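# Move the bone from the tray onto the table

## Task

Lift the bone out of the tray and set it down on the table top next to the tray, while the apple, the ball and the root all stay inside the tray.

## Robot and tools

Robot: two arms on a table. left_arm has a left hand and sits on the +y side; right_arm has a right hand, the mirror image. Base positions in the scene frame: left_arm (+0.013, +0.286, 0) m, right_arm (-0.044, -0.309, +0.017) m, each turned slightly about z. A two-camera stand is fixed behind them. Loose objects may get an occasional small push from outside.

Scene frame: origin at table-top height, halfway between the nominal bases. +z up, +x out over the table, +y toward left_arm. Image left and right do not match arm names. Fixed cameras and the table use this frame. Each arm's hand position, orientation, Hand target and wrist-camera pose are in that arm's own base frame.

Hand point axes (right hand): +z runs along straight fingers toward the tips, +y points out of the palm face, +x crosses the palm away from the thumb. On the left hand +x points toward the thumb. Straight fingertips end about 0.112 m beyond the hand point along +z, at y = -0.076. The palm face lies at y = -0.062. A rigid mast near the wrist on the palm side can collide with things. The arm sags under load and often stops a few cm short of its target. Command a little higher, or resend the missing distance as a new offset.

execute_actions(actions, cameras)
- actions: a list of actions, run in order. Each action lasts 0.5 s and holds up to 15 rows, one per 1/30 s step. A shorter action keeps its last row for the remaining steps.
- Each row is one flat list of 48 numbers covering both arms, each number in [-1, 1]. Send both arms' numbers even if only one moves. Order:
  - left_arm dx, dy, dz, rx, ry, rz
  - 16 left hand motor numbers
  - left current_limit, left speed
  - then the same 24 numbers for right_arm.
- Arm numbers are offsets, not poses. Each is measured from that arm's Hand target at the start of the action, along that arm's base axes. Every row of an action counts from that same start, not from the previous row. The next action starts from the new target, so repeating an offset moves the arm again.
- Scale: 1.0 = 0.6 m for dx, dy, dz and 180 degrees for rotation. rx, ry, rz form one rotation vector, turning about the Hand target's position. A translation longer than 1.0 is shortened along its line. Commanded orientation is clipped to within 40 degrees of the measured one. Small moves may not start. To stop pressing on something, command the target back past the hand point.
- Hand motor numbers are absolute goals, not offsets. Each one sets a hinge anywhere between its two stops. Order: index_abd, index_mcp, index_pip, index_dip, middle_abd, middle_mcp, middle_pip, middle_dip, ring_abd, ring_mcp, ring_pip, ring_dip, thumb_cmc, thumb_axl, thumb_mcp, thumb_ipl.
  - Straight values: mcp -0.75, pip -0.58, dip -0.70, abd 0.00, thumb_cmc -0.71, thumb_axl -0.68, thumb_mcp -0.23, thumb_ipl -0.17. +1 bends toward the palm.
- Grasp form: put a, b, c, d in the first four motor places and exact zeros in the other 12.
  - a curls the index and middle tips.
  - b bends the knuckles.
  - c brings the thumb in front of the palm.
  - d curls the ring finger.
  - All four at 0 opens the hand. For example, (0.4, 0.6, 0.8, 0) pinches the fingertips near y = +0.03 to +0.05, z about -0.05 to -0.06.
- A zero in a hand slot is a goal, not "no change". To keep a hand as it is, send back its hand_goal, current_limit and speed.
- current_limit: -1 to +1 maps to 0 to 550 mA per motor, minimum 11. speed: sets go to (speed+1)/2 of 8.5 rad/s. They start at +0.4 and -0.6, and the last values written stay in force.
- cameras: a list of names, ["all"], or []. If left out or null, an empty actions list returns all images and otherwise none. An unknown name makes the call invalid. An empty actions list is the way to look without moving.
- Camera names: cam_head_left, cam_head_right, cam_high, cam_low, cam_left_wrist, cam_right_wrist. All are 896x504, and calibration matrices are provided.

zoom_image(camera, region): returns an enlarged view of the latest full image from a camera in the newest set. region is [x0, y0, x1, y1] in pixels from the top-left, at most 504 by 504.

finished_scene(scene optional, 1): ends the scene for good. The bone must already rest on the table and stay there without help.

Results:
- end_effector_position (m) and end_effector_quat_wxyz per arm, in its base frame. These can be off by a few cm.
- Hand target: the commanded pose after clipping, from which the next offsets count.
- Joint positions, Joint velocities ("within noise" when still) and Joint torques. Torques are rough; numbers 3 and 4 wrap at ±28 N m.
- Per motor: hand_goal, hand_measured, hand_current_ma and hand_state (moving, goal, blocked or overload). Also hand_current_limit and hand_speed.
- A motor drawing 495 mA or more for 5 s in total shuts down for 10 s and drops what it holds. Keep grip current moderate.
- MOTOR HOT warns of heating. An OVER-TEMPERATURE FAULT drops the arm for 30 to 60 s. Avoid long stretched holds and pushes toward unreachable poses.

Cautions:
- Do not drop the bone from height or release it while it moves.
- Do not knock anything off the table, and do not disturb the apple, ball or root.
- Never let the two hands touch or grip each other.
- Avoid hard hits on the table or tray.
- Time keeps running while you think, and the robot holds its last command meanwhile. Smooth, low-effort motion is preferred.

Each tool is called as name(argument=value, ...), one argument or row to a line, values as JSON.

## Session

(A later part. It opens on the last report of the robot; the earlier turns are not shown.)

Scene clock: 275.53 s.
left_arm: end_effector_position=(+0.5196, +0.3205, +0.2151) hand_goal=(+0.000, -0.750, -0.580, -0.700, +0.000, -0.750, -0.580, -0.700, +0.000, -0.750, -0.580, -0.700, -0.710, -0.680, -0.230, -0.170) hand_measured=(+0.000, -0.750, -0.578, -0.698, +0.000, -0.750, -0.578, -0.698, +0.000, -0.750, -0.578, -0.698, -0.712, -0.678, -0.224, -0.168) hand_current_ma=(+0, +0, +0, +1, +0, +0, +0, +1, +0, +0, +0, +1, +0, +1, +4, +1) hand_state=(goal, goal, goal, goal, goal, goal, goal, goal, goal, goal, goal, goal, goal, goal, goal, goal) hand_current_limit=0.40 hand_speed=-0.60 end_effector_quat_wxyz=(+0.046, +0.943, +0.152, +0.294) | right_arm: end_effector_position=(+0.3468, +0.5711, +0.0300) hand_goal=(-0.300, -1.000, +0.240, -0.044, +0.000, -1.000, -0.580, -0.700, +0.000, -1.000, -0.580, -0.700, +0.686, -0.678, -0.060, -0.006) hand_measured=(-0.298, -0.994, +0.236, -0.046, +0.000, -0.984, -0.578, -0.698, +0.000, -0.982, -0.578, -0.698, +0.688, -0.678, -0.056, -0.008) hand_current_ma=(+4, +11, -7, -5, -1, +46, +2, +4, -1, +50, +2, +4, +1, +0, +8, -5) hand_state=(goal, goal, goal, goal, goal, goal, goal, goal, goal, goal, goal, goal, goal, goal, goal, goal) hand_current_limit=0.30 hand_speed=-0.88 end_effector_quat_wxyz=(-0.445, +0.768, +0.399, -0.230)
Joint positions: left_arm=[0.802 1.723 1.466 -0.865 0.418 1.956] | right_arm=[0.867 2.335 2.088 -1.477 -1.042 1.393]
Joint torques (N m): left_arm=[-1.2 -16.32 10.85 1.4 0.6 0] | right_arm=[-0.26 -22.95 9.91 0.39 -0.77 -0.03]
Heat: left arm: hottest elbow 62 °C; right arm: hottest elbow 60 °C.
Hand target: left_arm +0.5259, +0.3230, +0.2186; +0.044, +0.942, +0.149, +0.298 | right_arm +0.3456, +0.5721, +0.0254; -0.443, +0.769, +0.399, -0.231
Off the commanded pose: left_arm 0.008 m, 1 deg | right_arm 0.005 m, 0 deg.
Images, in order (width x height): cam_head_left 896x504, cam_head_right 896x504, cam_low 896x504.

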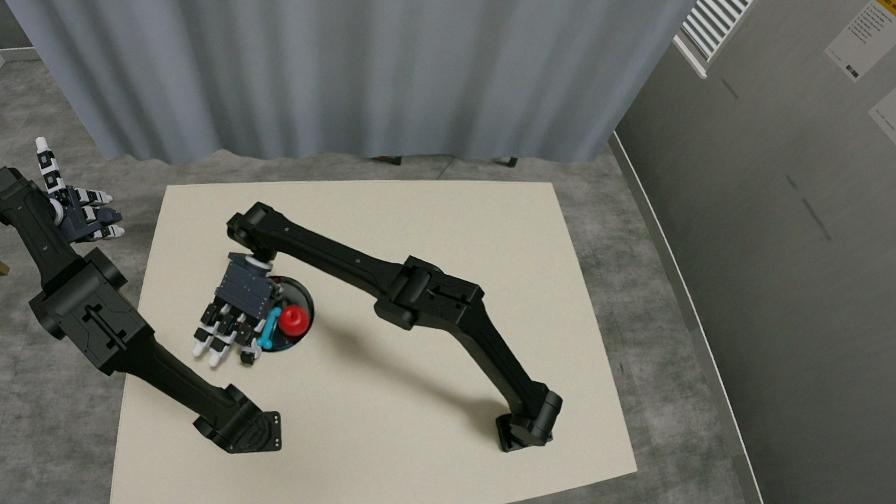

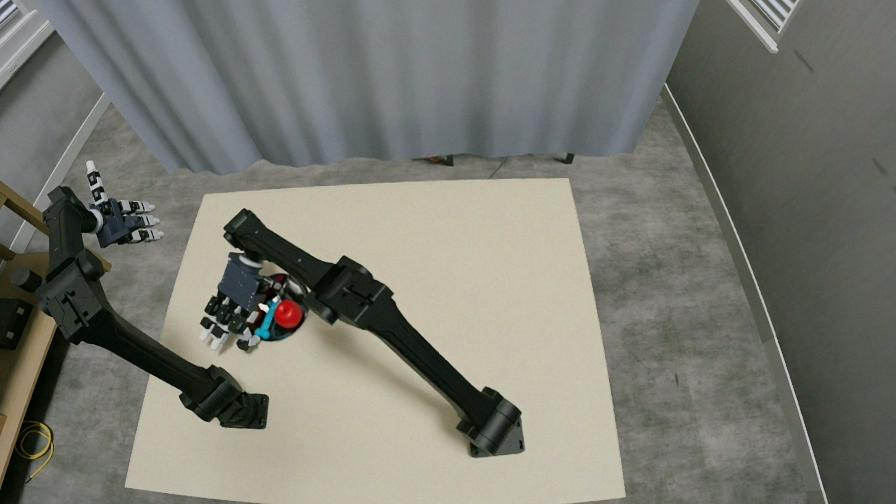

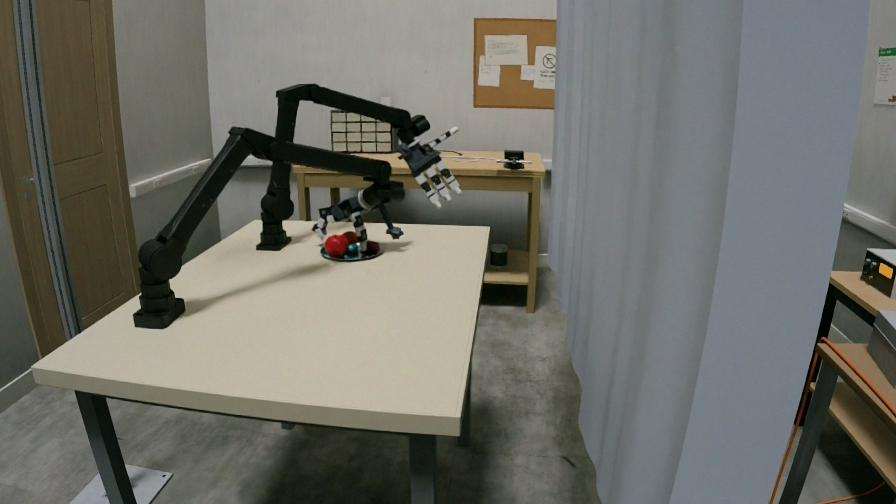

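execute_actions(
  actions=[
    [[0,0,0,0,0,0,0,0,0,0,0,0,0,0,0,0,0,0,0,0,0,0,0.4,-0.6,-0.008,-0.01,0,0,0,0,-0.36,-1,0.24,-0.043,0,-1,-0.58,-0.7,0,-1,-0.58,-0.7,0.686,-0.677,-0.06,-0.005,0.3,-0.85]],
    [[0,0,0,0,0,0,0,0,0,0,0,0,0,0,0,0,0,0,0,0,0,0,0.4,-0.6,0,0,0,0,0,0,-0.36,-1,0.416,-0.101,0,-1,-0.58,-0.7,0,-1,-0.58,-0.7,0.686,-0.677,-0.06,-0.005,0.3,-0.88]],
  ],
  cameras=["cam_low", "cam_head_left", "cam_head_right", "cam_right_wrist"],
)

zoom_image(
  camera="cam_low",
  region=[310, 200, 400, 270],
)

zoom_image(
  camera="cam_head_left",
  region=[220, 270, 320, 370],
)

zoom_image(
  camera="cam_head_right",
  region=[220, 270, 320, 370],
)

Scene clock: 279.57 s.
left_arm: end_effector_position=(+0.5196, +0.3205, +0.2151) hand_goal=(+0.000, -0.750, -0.580, -0.700, +0.000, -0.750, -0.580, -0.700, +0.000, -0.750, -0.580, -0.700, -0.710, -0.680, -0.230, -0.170) hand_measured=(+0.000, -0.750, -0.578, -0.698, +0.000, -0.750, -0.578, -0.698, +0.000, -0.750, -0.578, -0.698, -0.712, -0.678, -0.224, -0.168) hand_current_ma=(+0, +0, +0, +1, +0, +0, +0, +1, +0, +0, +0, +1, +0, +1, +4, +1) hand_state=(goal, goal, goal, goal, goal, goal, goal, goal, goal, goal, goal, goal, goal, goal, goal, goal) hand_current_limit=0.40 hand_speed=-0.60 end_effector_quat_wxyz=(+0.046, +0.943, +0.152, +0.294) | right_arm: end_effector_position=(+0.3417, +0.5658, +0.0259) hand_goal=(-0.360, -1.000, +0.416, -0.102, +0.000, -1.000, -0.580, -0.700, +0.000, -1.000, -0.580, -0.700, +0.686, -0.678, -0.060, -0.006) hand_measured=(-0.356, -1.000, +0.402, -0.104, +0.000, -0.984, -0.578, -0.698, +0.000, -0.982, -0.578, -0.698, +0.688, -0.678, -0.056, -0.008) hand_current_ma=(+5, +0, -35, -1, -1, +46, +2, +4, -1, +50, +2, +4, +1, +0, +8, -5) hand_state=(goal, goal, goal, goal, goal, goal, goal, goal, goal, goal, goal, goal, goal, goal, goal, goal) hand_current_limit=0.30 hand_speed=-0.88 end_effector_quat_wxyz=(-0.445, +0.768, +0.396, -0.233)
Joint positions: left_arm=[0.802 1.723 1.466 -0.865 0.418 1.956] | right_arm=[0.867 2.321 2.049 -1.459 -1.045 1.393]
Joint torques (N m): left_arm=[-1.08 -16.32 10.82 1.42 0.6 0] | right_arm=[-0.15 -23.47 9.36 0.46 -0.67 -0.04]
Heat: left arm: hottest elbow 62 °C; right arm: hottest elbow 59 °C.
Hand target: left_arm +0.5259, +0.3230, +0.2186; +0.044, +0.942, +0.149, +0.298 | right_arm +0.3409, +0.5662, +0.0254; -0.444, +0.768, +0.399, -0.231
Off the commanded pose: left_arm 0.008 m, 1 deg | right_arm 0.001 m, 0 deg.
camera_calibration:
cam_right_wrist: T_world_to_cam=[[-0.1564, -0.815572, -0.557119, 0.554352], [0.0883546, -0.573351, 0.814532, 0.218592], [-0.983734, 0.0781689, 0.161732, 0.410589], [0, 0, 0, 1]] pos_world=[0.471297, 0.545349, 0.0643844]
Images, in order (width x height): cam_head_left 896x504, cam_head_right 896x504, cam_low 896x504, cam_right_wrist 896x504.

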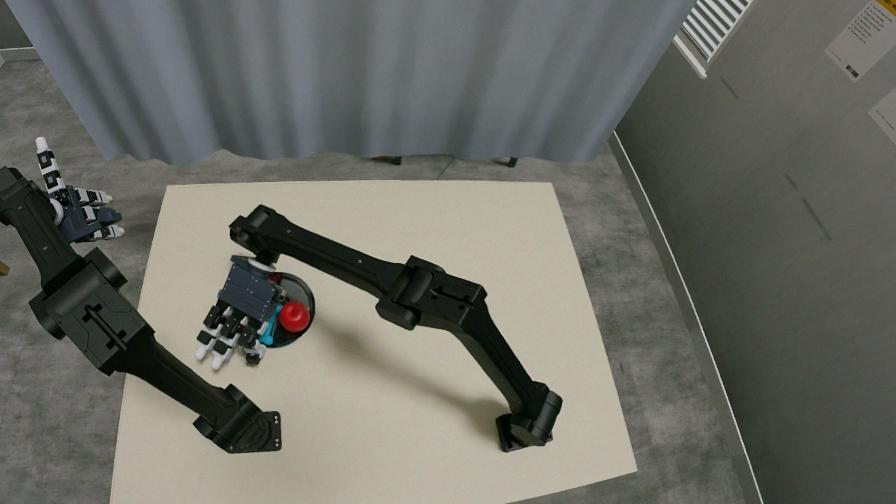

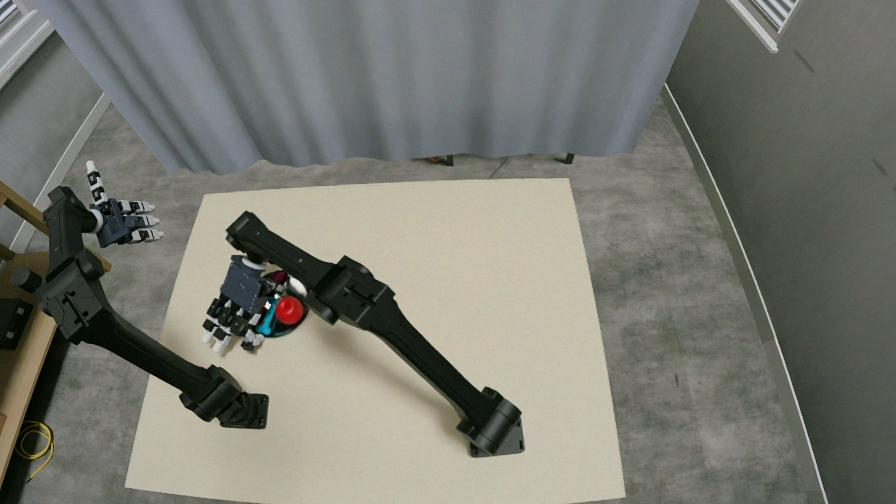

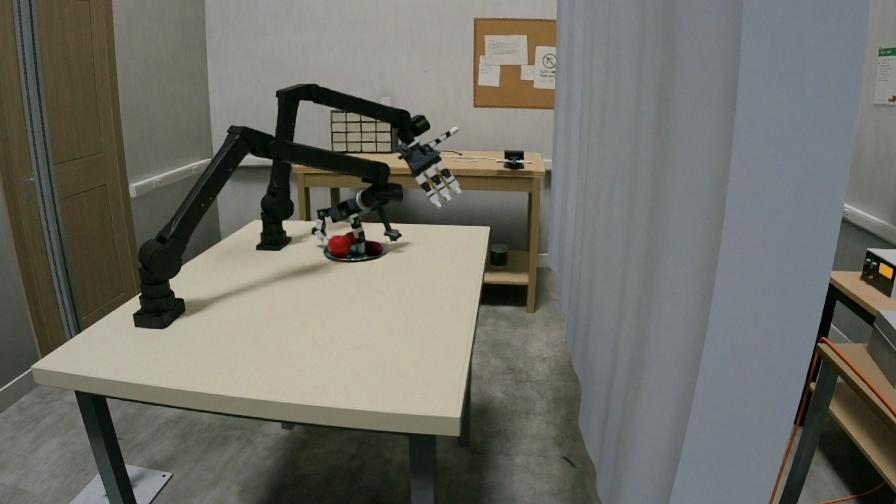

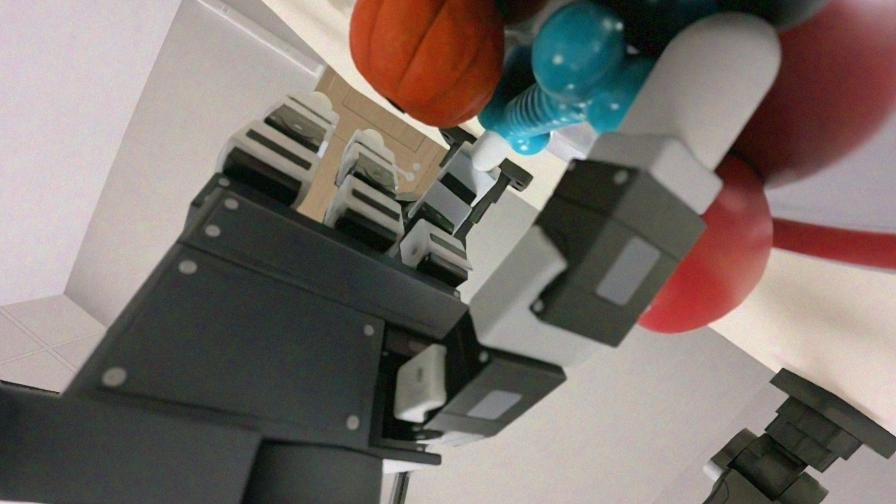

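Scaled by 5.600 from the camera's 896x504 image, which has a finer 1280x720 frame.

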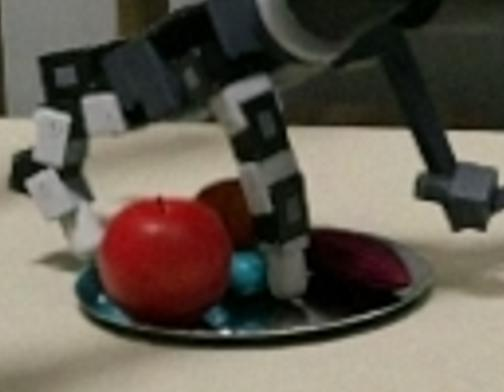

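Scaled by 5.040 from the camera's 896x504 image, which has a finer 1280x720 frame.

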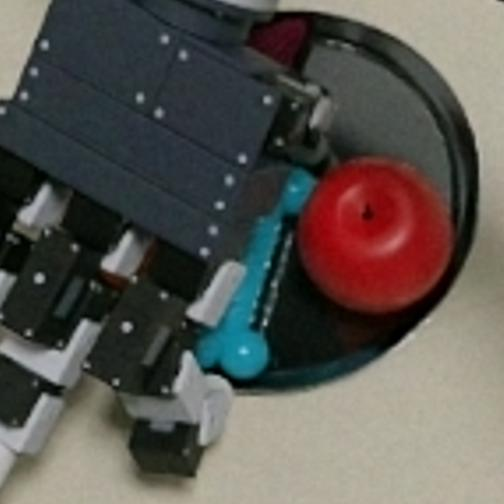

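Scaled by 5.040 from the camera's 896x504 image, which has a finer 1280x720 frame.

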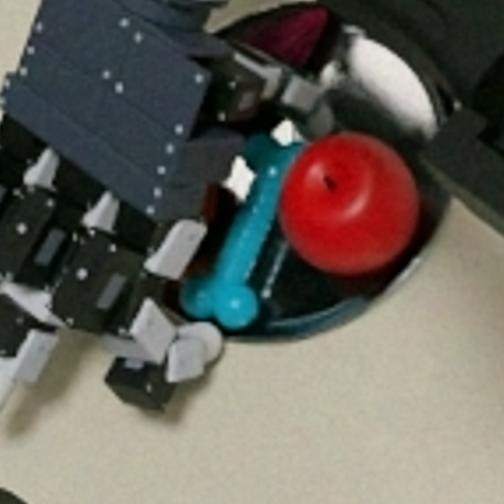

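execute_actions(
  actions=[
    [[0,0,0,0,0,0,0,0,0,0,0,0,0,0,0,0,0,0,0,0,0,0,0.4,-0.6,0,0,0,0,0,0,-0.3,-1,-0.212,0.246,0,-1,-0.58,-0.7,0,-1,-0.58,-0.7,0.771,-0.677,-0.06,-0.005,0.3,-0.8]],
    [[0,0,0,0,0,0,0,0,0,0,0,0,0,0,0,0,0,0,0,0,0,0,0.4,-0.6,0.02,-0.0143,0.012,0,0,0,-0.3,-1,-0.212,0.246,0,-1,-0.58,-0.7,0,-1,-0.58,-0.7,0.771,-0.677,-0.06,-0.005,0.3,-0.8]],
  ],
  cameras=["cam_low", "cam_head_left", "cam_head_right", "cam_high", "cam_right_wrist"],
)

zoom_image(
  camera="cam_low",
  region=[310, 200, 400, 270],
)

zoom_image(
  camera="cam_head_left",
  region=[220, 270, 320, 370],
)

zoom_image(
  camera="cam_head_right",
  region=[220, 270, 320, 370],
)

zoom_image(
  camera="cam_high",
  region=[390, 130, 490, 210],
)

Scene clock: 291.57 s.
left_arm: end_effector_position=(+0.5196, +0.3205, +0.2151) hand_goal=(+0.000, -0.750, -0.580, -0.700, +0.000, -0.750, -0.580, -0.700, +0.000, -0.750, -0.580, -0.700, -0.710, -0.680, -0.230, -0.170) hand_measured=(+0.000, -0.750, -0.578, -0.698, +0.000, -0.750, -0.578, -0.698, +0.000, -0.750, -0.578, -0.698, -0.712, -0.678, -0.224, -0.168) hand_current_ma=(+0, +0, +0, +1, +0, +0, +0, +1, +0, +0, +0, +1, +0, +1, +4, +1) hand_state=(goal, goal, goal, goal, goal, goal, goal, goal, goal, goal, goal, goal, goal, goal, goal, goal) hand_current_limit=0.40 hand_speed=-0.60 end_effector_quat_wxyz=(+0.046, +0.943, +0.152, +0.294) | right_arm: end_effector_position=(+0.3430, +0.5568, +0.0267) hand_goal=(-0.300, -1.000, -0.212, +0.246, +0.000, -1.000, -0.580, -0.700, +0.000, -1.000, -0.580, -0.700, +0.770, -0.678, -0.060, -0.006) hand_measured=(-0.302, -0.994, -0.204, +0.244, +0.000, -0.984, -0.578, -0.698, +0.000, -0.982, -0.578, -0.698, +0.766, -0.678, -0.056, -0.008) hand_current_ma=(-4, +15, +15, -5, -1, +46, +2, +4, -1, +50, +2, +4, -8, +0, +8, -5) hand_state=(goal, goal, goal, goal, goal, goal, goal, goal, goal, goal, goal, goal, goal, goal, goal, goal) hand_current_limit=0.30 hand_speed=-0.80 end_effector_quat_wxyz=(-0.441, +0.770, +0.395, -0.241)
Joint positions: left_arm=[0.802 1.723 1.466 -0.865 0.418 1.956] | right_arm=[0.858 2.321 2.049 -1.498 -1.04 1.366]
Joint torques (N m): left_arm=[-1.08 -16.32 10.84 1.4 0.6 0] | right_arm=[-0.91 -23 11.75 -0.23 -0.7 -0.16]
Heat: left arm: hottest elbow 62 °C; right arm: hottest elbow 58 °C.
Hand target: left_arm +0.5259, +0.3230, +0.2186; +0.044, +0.942, +0.149, +0.298 | right_arm +0.3527, +0.5576, +0.0326; -0.443, +0.768, +0.399, -0.231
Off the commanded pose: left_arm 0.008 m, 1 deg | right_arm 0.011 m, 1 deg.
camera_calibration:
cam_right_wrist: T_world_to_cam=[[-0.157379, -0.824143, -0.544077, 0.552444], [0.0983062, -0.56128, 0.821767, 0.202364], [-0.982633, 0.0758428, 0.169352, 0.413128], [0, 0, 0, 1]] pos_world=[0.473003, 0.537543, 0.0643121]
Images, in order (width x height): cam_head_left 896x504, cam_head_right 896x504, cam_high 896x504, cam_low 896x504, cam_right_wrist 896x504.

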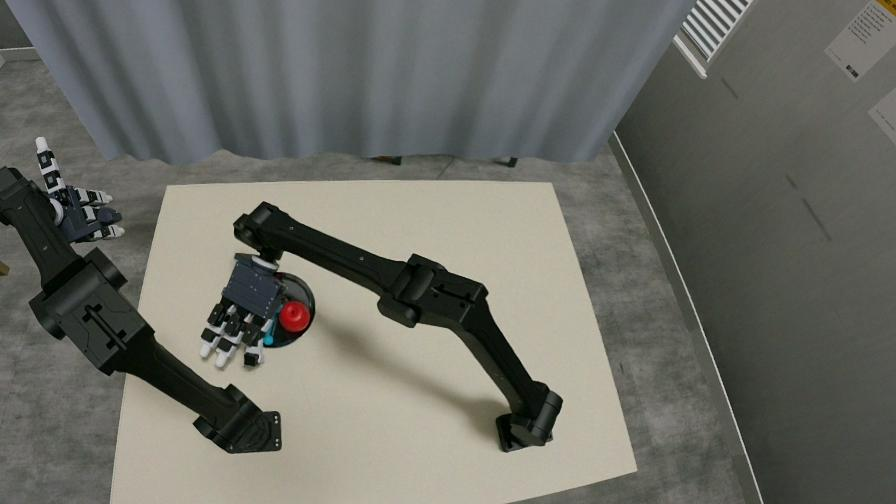

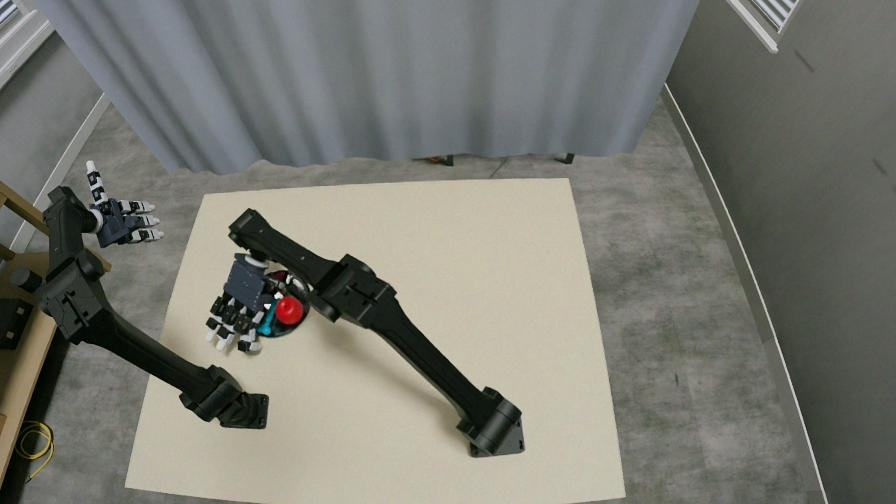

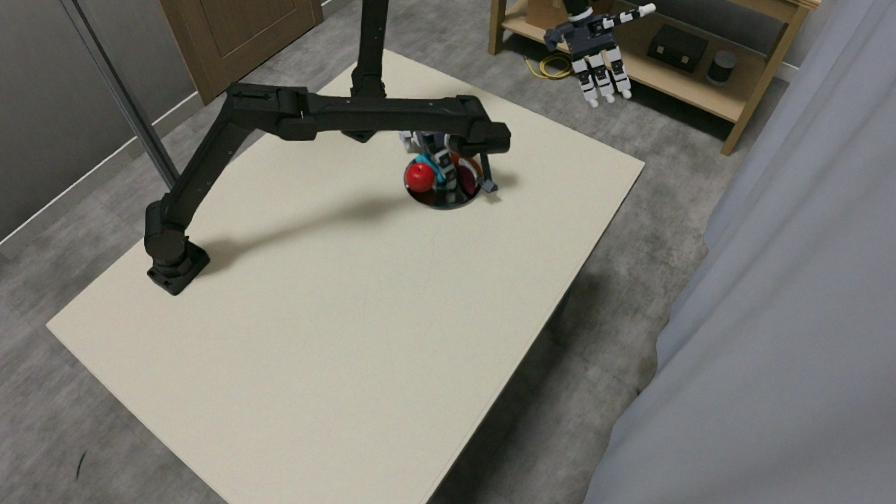

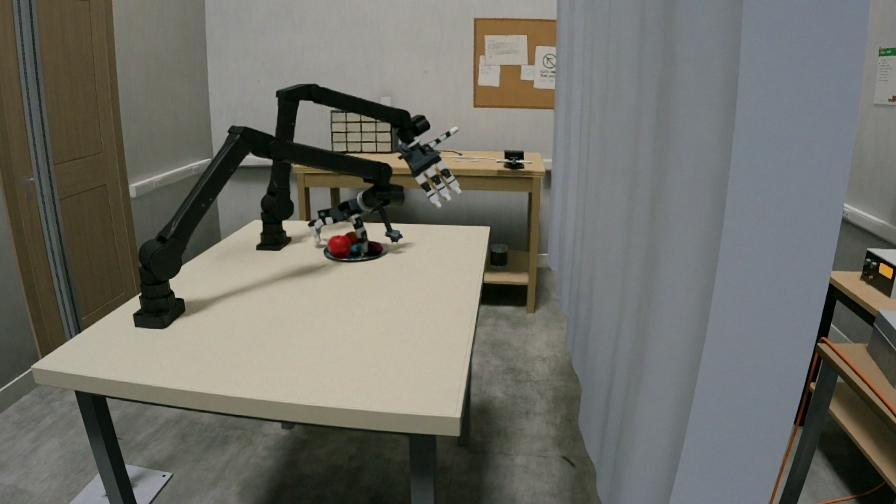

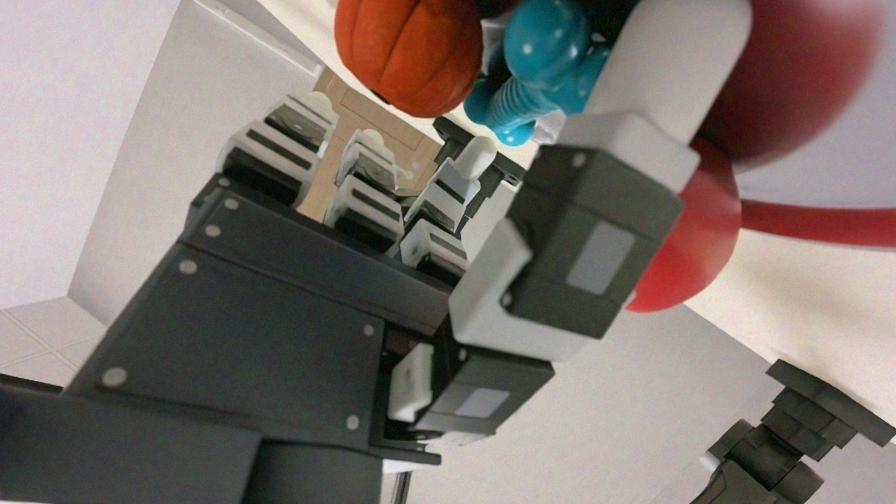

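Scaled by 5.600 from the camera's 896x504 image, which has a finer 1280x720 frame.

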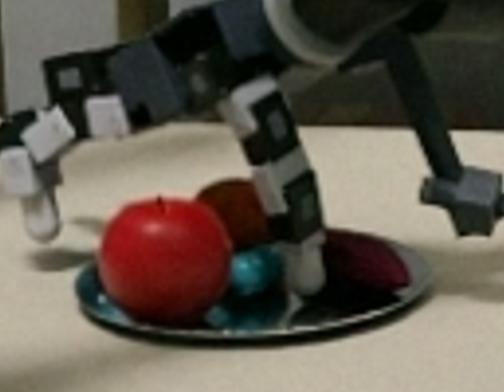

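Scaled by 5.040 from the camera's 896x504 image, which has a finer 1280x720 frame.

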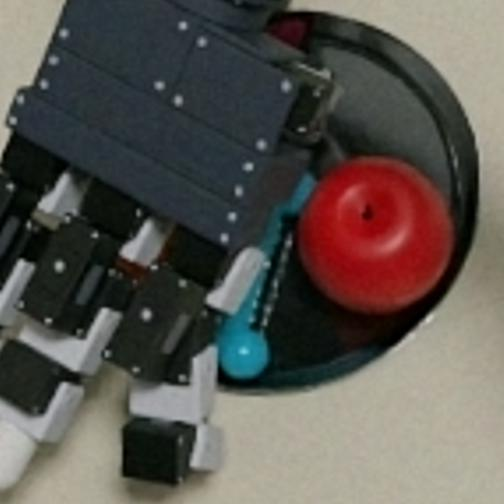

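Scaled by 5.040 from the camera's 896x504 image, which has a finer 1280x720 frame.

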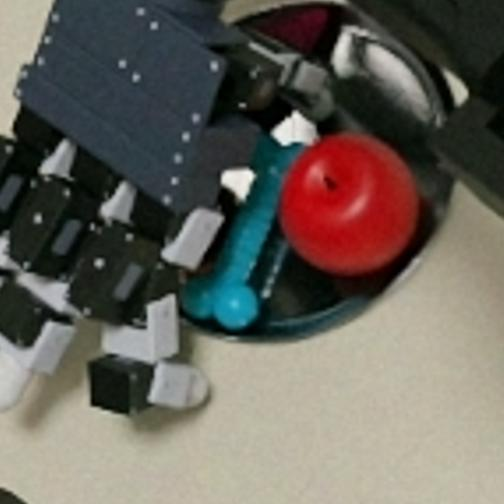

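Scaled by 5.040 from the camera's 896x504 image, which has a finer 1280x720 frame.

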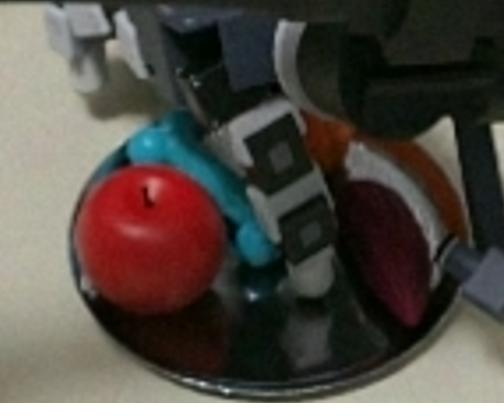

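execute_actions(
  actions=[
    [[0,0,0,0,0,0,0,0,0,0,0,0,0,0,0,0,0,0,0,0,0,0,0.4,-0.6,0,0.012,0.003,0,0,0,-0.3,-1,-0.212,0.246,0,-1,-0.58,-0.7,0,-1,-0.58,-0.7,0.771,-0.677,-0.06,-0.005,0.3,-0.8]],
  ],
  cameras=["cam_low", "cam_head_left", "cam_head_right", "cam_high"],
)

zoom_image(
  camera="cam_low",
  region=[310, 200, 400, 270],
)

zoom_image(
  camera="cam_head_left",
  region=[220, 270, 320, 370],
)

zoom_image(
  camera="cam_head_right",
  region=[220, 270, 320, 370],
)

zoom_image(
  camera="cam_high",
  region=[390, 130, 490, 210],
)

Scene clock: 301.20 s.
left_arm: end_effector_position=(+0.5196, +0.3205, +0.2151) hand_goal=(+0.000, -0.750, -0.580, -0.700, +0.000, -0.750, -0.580, -0.700, +0.000, -0.750, -0.580, -0.700, -0.710, -0.680, -0.230, -0.170) hand_measured=(+0.000, -0.750, -0.578, -0.698, +0.000, -0.750, -0.578, -0.698, +0.000, -0.750, -0.578, -0.698, -0.712, -0.678, -0.224, -0.168) hand_current_ma=(+0, +0, +0, +1, +0, +0, +0, +1, +0, +0, +0, +1, +0, +1, +4, +1) hand_state=(goal, goal, goal, goal, goal, goal, goal, goal, goal, goal, goal, goal, goal, goal, goal, goal) hand_current_limit=0.40 hand_speed=-0.60 end_effector_quat_wxyz=(+0.046, +0.943, +0.152, +0.294) | right_arm: end_effector_position=(+0.3427, +0.5565, +0.0268) hand_goal=(-0.300, -1.000, -0.212, +0.246, +0.000, -1.000, -0.580, -0.700, +0.000, -1.000, -0.580, -0.700, +0.770, -0.678, -0.060, -0.006) hand_measured=(-0.302, -0.994, -0.204, +0.244, +0.000, -0.984, -0.578, -0.698, +0.000, -0.982, -0.578, -0.698, +0.766, -0.678, -0.056, -0.008) hand_current_ma=(-4, +15, +15, -5, -1, +46, +2, +4, -1, +50, +2, +4, -8, +0, +8, -5) hand_state=(goal, goal, goal, goal, goal, goal, goal, goal, goal, goal, goal, goal, goal, goal, goal, goal) hand_current_limit=0.30 hand_speed=-0.80 end_effector_quat_wxyz=(-0.440, +0.770, +0.394, -0.241)
Joint positions: left_arm=[0.802 1.723 1.466 -0.865 0.418 1.956] | right_arm=[0.858 2.321 2.049 -1.5 -1.04 1.366]
Joint torques (N m): left_arm=[-1.08 -16.26 10.86 1.42 0.6 0] | right_arm=[-0.62 -22.18 14.06 -0.23 -0.75 -0.04]
Heat: left arm: hottest elbow 62 °C; right arm: hottest elbow 59 °C.
Hand target: left_arm +0.5259, +0.3230, +0.2186; +0.044, +0.942, +0.149, +0.298 | right_arm +0.3528, +0.5649, +0.0343; -0.443, +0.768, +0.400, -0.231
Off the commanded pose: left_arm 0.008 m, 1 deg | right_arm 0.015 m, 1 deg.
Images, in order (width x height): cam_head_left 896x504, cam_head_right 896x504, cam_high 896x504, cam_low 896x504.

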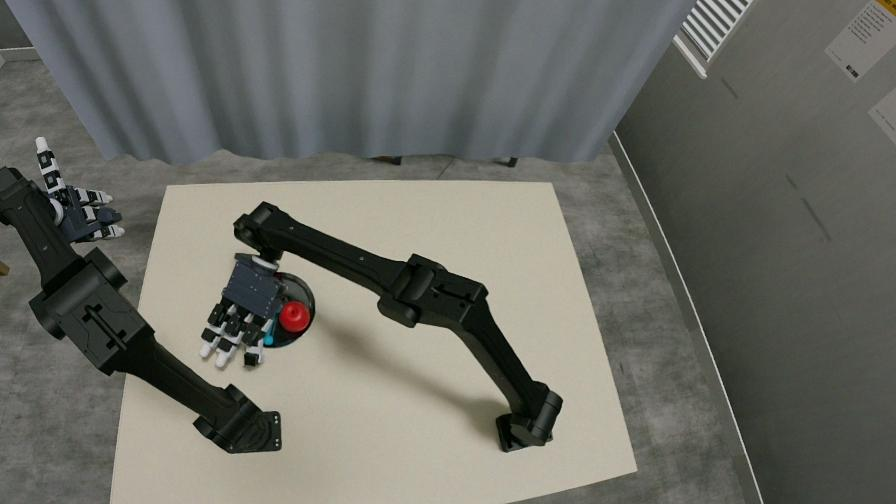

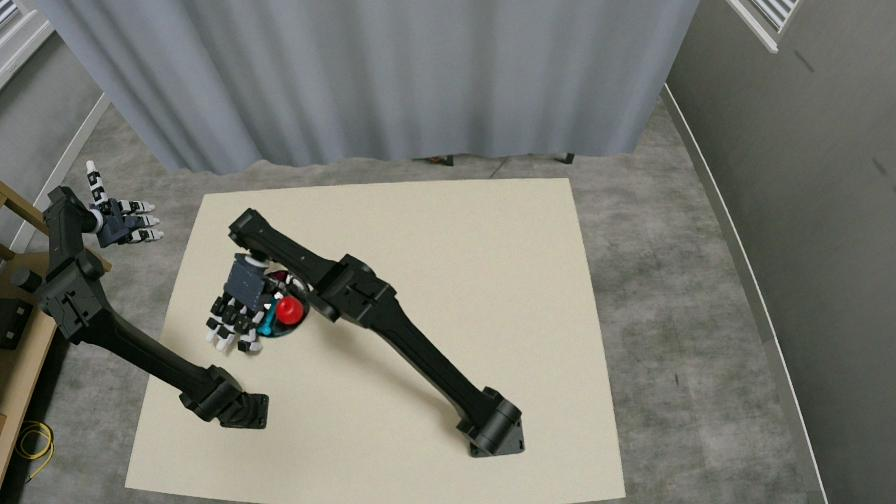

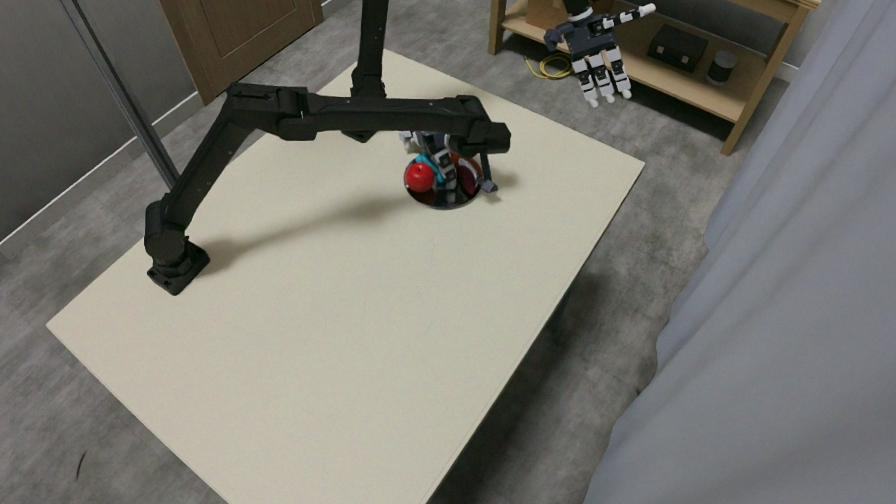

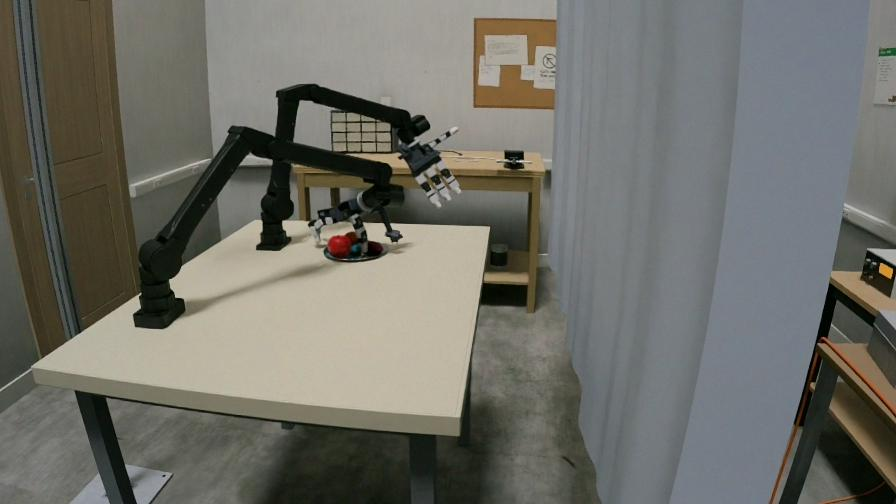

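Scaled by 5.600 from the camera's 896x504 image, which has a finer 1280x720 frame.

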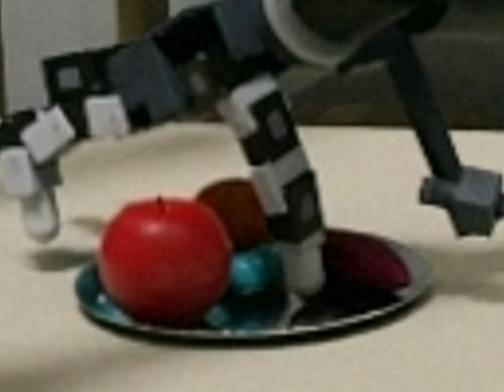

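Scaled by 5.040 from the camera's 896x504 image, which has a finer 1280x720 frame.

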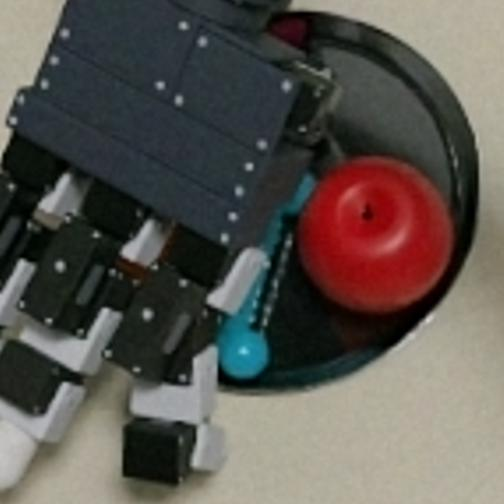

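Scaled by 5.040 from the camera's 896x504 image, which has a finer 1280x720 frame.

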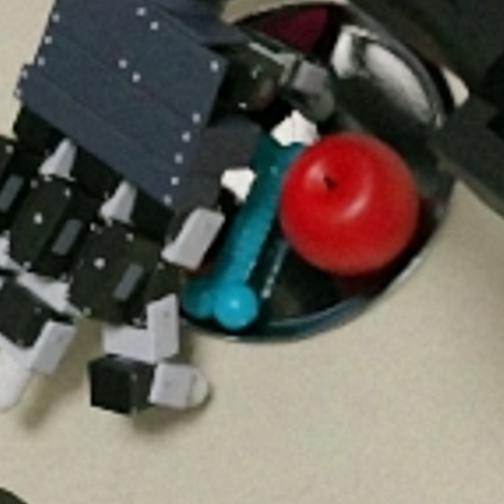

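Scaled by 5.040 from the camera's 896x504 image, which has a finer 1280x720 frame.

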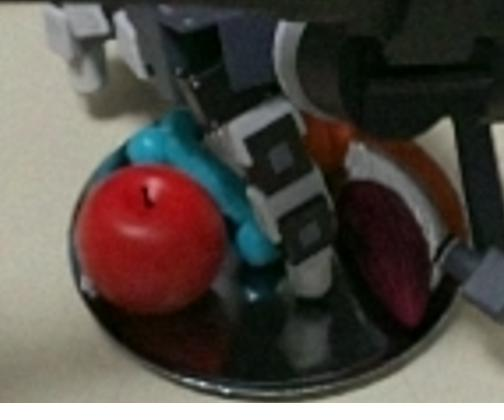

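execute_actions(
  actions=[
    [[0,0,0,0,0,0,0,0,0,0,0,0,0,0,0,0,0,0,0,0,0,0,0.4,-0.6,0,0,0,0,0,0,0.3,-1,0.02,0.174,0,-1,-0.58,-0.7,0,-1,-0.58,-0.7,0.786,-0.677,0.01,-0.005,0.3,-0.8]],
    [[0,0,0,0,0,0,0,0,0,0,0,0,0,0,0,0,0,0,0,0,0,0,0.4,-0.6,0,0,0,0,0,0,0.335,-1,0.15,0.12,0,-1,-0.58,-0.7,0,-1,-0.58,-0.7,0.786,-0.677,0.02,-0.005,0.3,-0.85]],
  ],
  cameras=["cam_low", "cam_head_left", "cam_head_right", "cam_high", "cam_right_wrist"],
)

zoom_image(
  camera="cam_low",
  region=[310, 200, 400, 270],
)

zoom_image(
  camera="cam_head_left",
  region=[220, 270, 320, 370],
)

zoom_image(
  camera="cam_head_right",
  region=[220, 270, 320, 370],
)

zoom_image(
  camera="cam_high",
  region=[390, 130, 490, 210],
)

Scene clock: 309.60 s.
left_arm: end_effector_position=(+0.5196, +0.3205, +0.2151) hand_goal=(+0.000, -0.750, -0.580, -0.700, +0.000, -0.750, -0.580, -0.700, +0.000, -0.750, -0.580, -0.700, -0.710, -0.680, -0.230, -0.170) hand_measured=(+0.000, -0.750, -0.578, -0.698, +0.000, -0.750, -0.578, -0.698, +0.000, -0.750, -0.578, -0.698, -0.712, -0.678, -0.224, -0.168) hand_current_ma=(+0, +0, +0, +1, +0, +0, +0, +1, +0, +0, +0, +1, +0, +1, +4, +1) hand_state=(goal, goal, goal, goal, goal, goal, goal, goal, goal, goal, goal, goal, goal, goal, goal, goal) hand_current_limit=0.40 hand_speed=-0.60 end_effector_quat_wxyz=(+0.046, +0.943, +0.152, +0.294) | right_arm: end_effector_position=(+0.3427, +0.5565, +0.0268) hand_goal=(+0.334, -1.000, +0.150, +0.120, +0.000, -1.000, -0.580, -0.700, +0.000, -1.000, -0.580, -0.700, +0.786, -0.678, +0.020, -0.006) hand_measured=(+0.312, -0.992, +0.150, +0.122, +0.004, -0.984, -0.578, -0.698, +0.000, -0.982, -0.578, -0.698, +0.782, -0.678, +0.018, -0.008) hand_current_ma=(-50, +17, -1, +4, +8, +46, +2, +4, -1, +50, +2, +4, -9, +0, -3, -5) hand_state=(blocked, goal, goal, goal, goal, goal, goal, goal, goal, goal, goal, goal, goal, goal, goal, goal) hand_current_limit=0.30 hand_speed=-0.85 end_effector_quat_wxyz=(-0.440, +0.770, +0.394, -0.241)
Joint positions: left_arm=[0.802 1.723 1.466 -0.865 0.418 1.956] | right_arm=[0.858 2.321 2.049 -1.5 -1.04 1.366]
Joint torques (N m): left_arm=[-1.08 -16.26 10.84 1.42 0.61 0.01] | right_arm=[-0.62 -22.12 14.08 -0.21 -0.75 -0.05]
Heat: left arm: hottest elbow 62 °C; right arm: hottest elbow 60 °C.
Hand target: left_arm +0.5259, +0.3230, +0.2186; +0.044, +0.942, +0.149, +0.298 | right_arm +0.3528, +0.5649, +0.0343; -0.443, +0.768, +0.400, -0.231
Off the commanded pose: left_arm 0.008 m, 1 deg | right_arm 0.015 m, 1 deg.
camera_calibration:
cam_right_wrist: T_world_to_cam=[[-0.157757, -0.82483, -0.542926, 0.55264], [0.0992812, -0.560273, 0.822336, 0.201174], [-0.982474, 0.0758269, 0.170277, 0.412828], [0, 0, 0, 1]] pos_world=[0.472803, 0.537243, 0.0643151]
Images, in order (width x height): cam_head_left 896x504, cam_head_right 896x504, cam_high 896x504, cam_low 896x504, cam_right_wrist 896x504.

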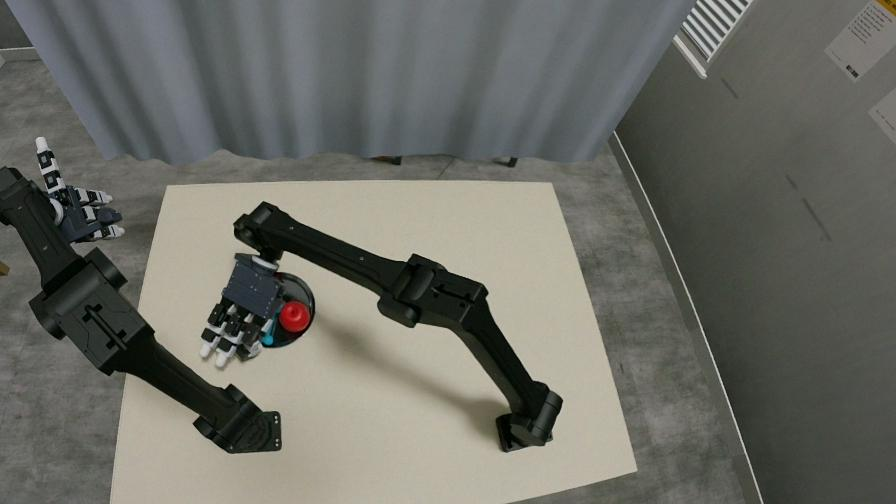

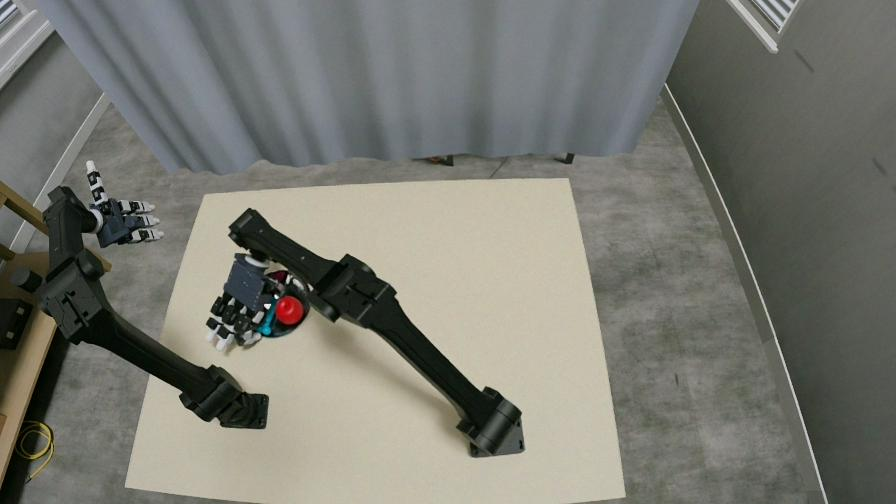

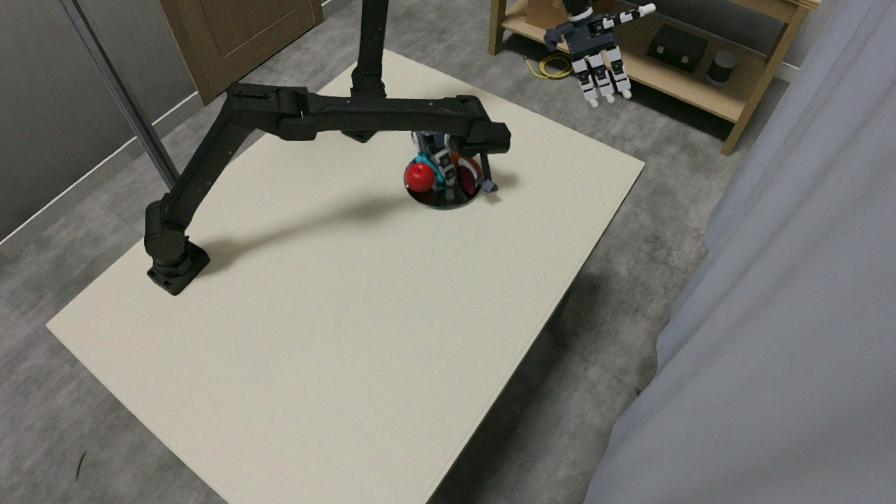

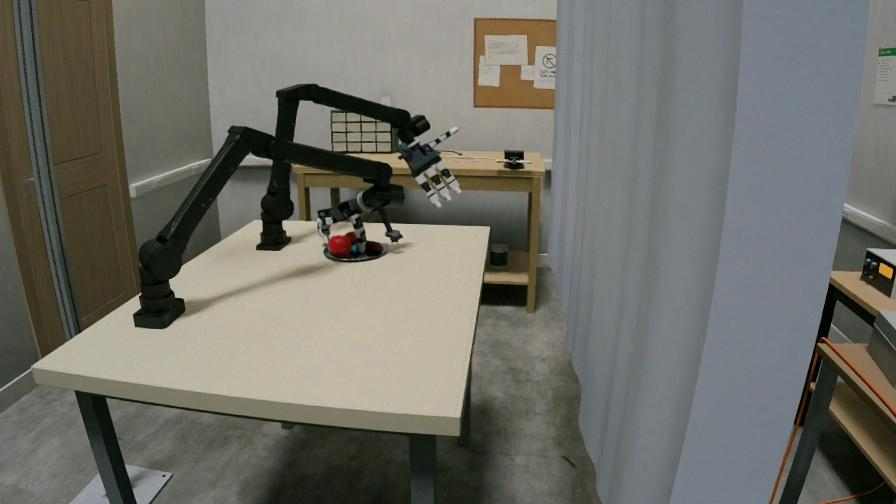

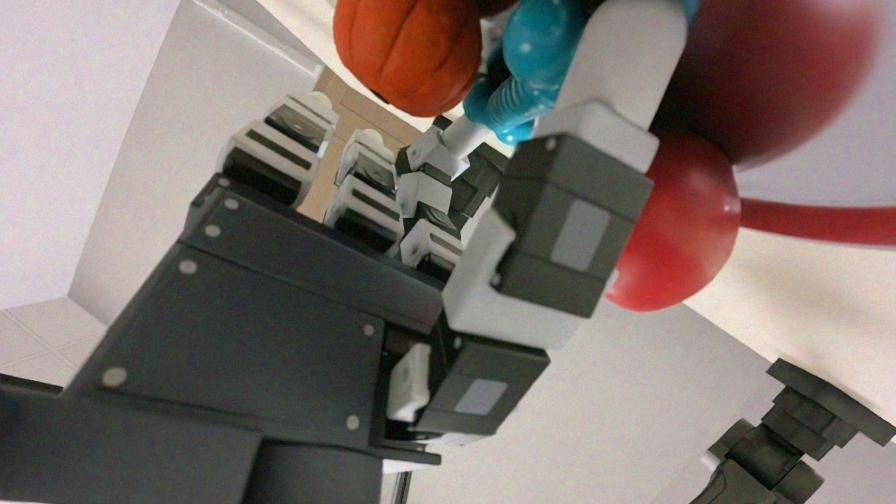

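Scaled by 5.600 from the camera's 896x504 image, which has a finer 1280x720 frame.

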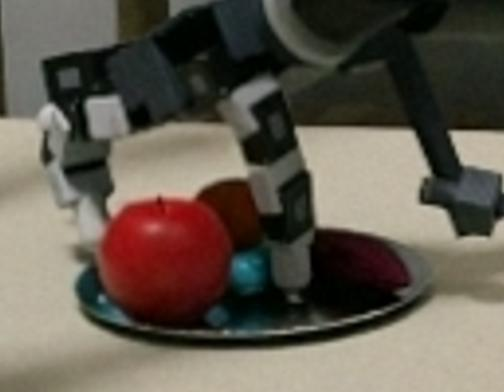

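Scaled by 5.040 from the camera's 896x504 image, which has a finer 1280x720 frame.

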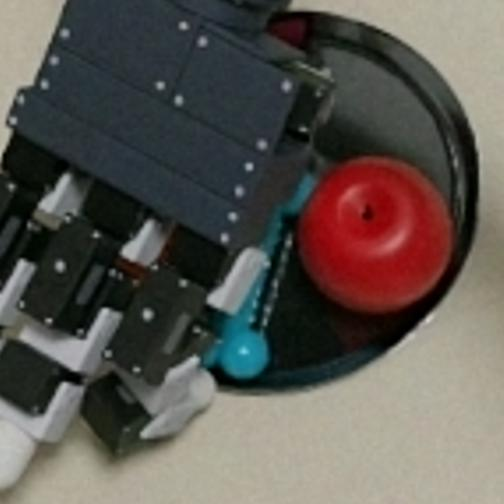

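Scaled by 5.040 from the camera's 896x504 image, which has a finer 1280x720 frame.

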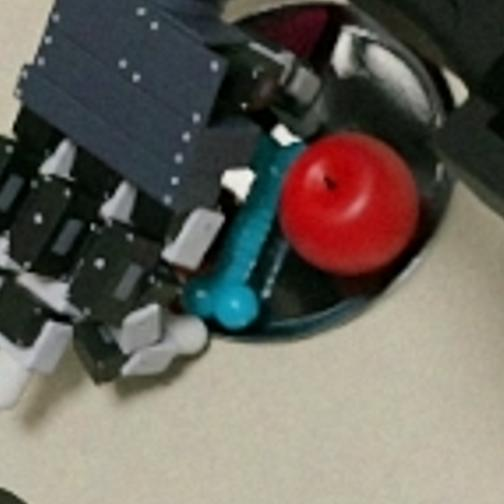

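Scaled by 5.040 from the camera's 896x504 image, which has a finer 1280x720 frame.

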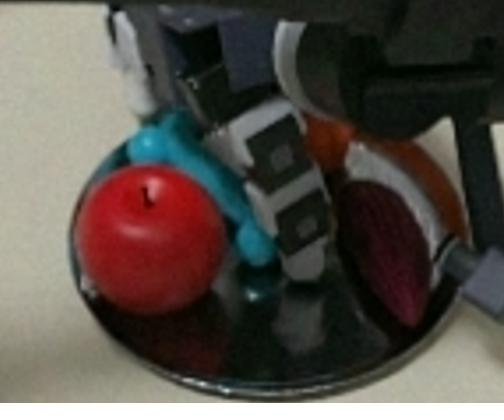

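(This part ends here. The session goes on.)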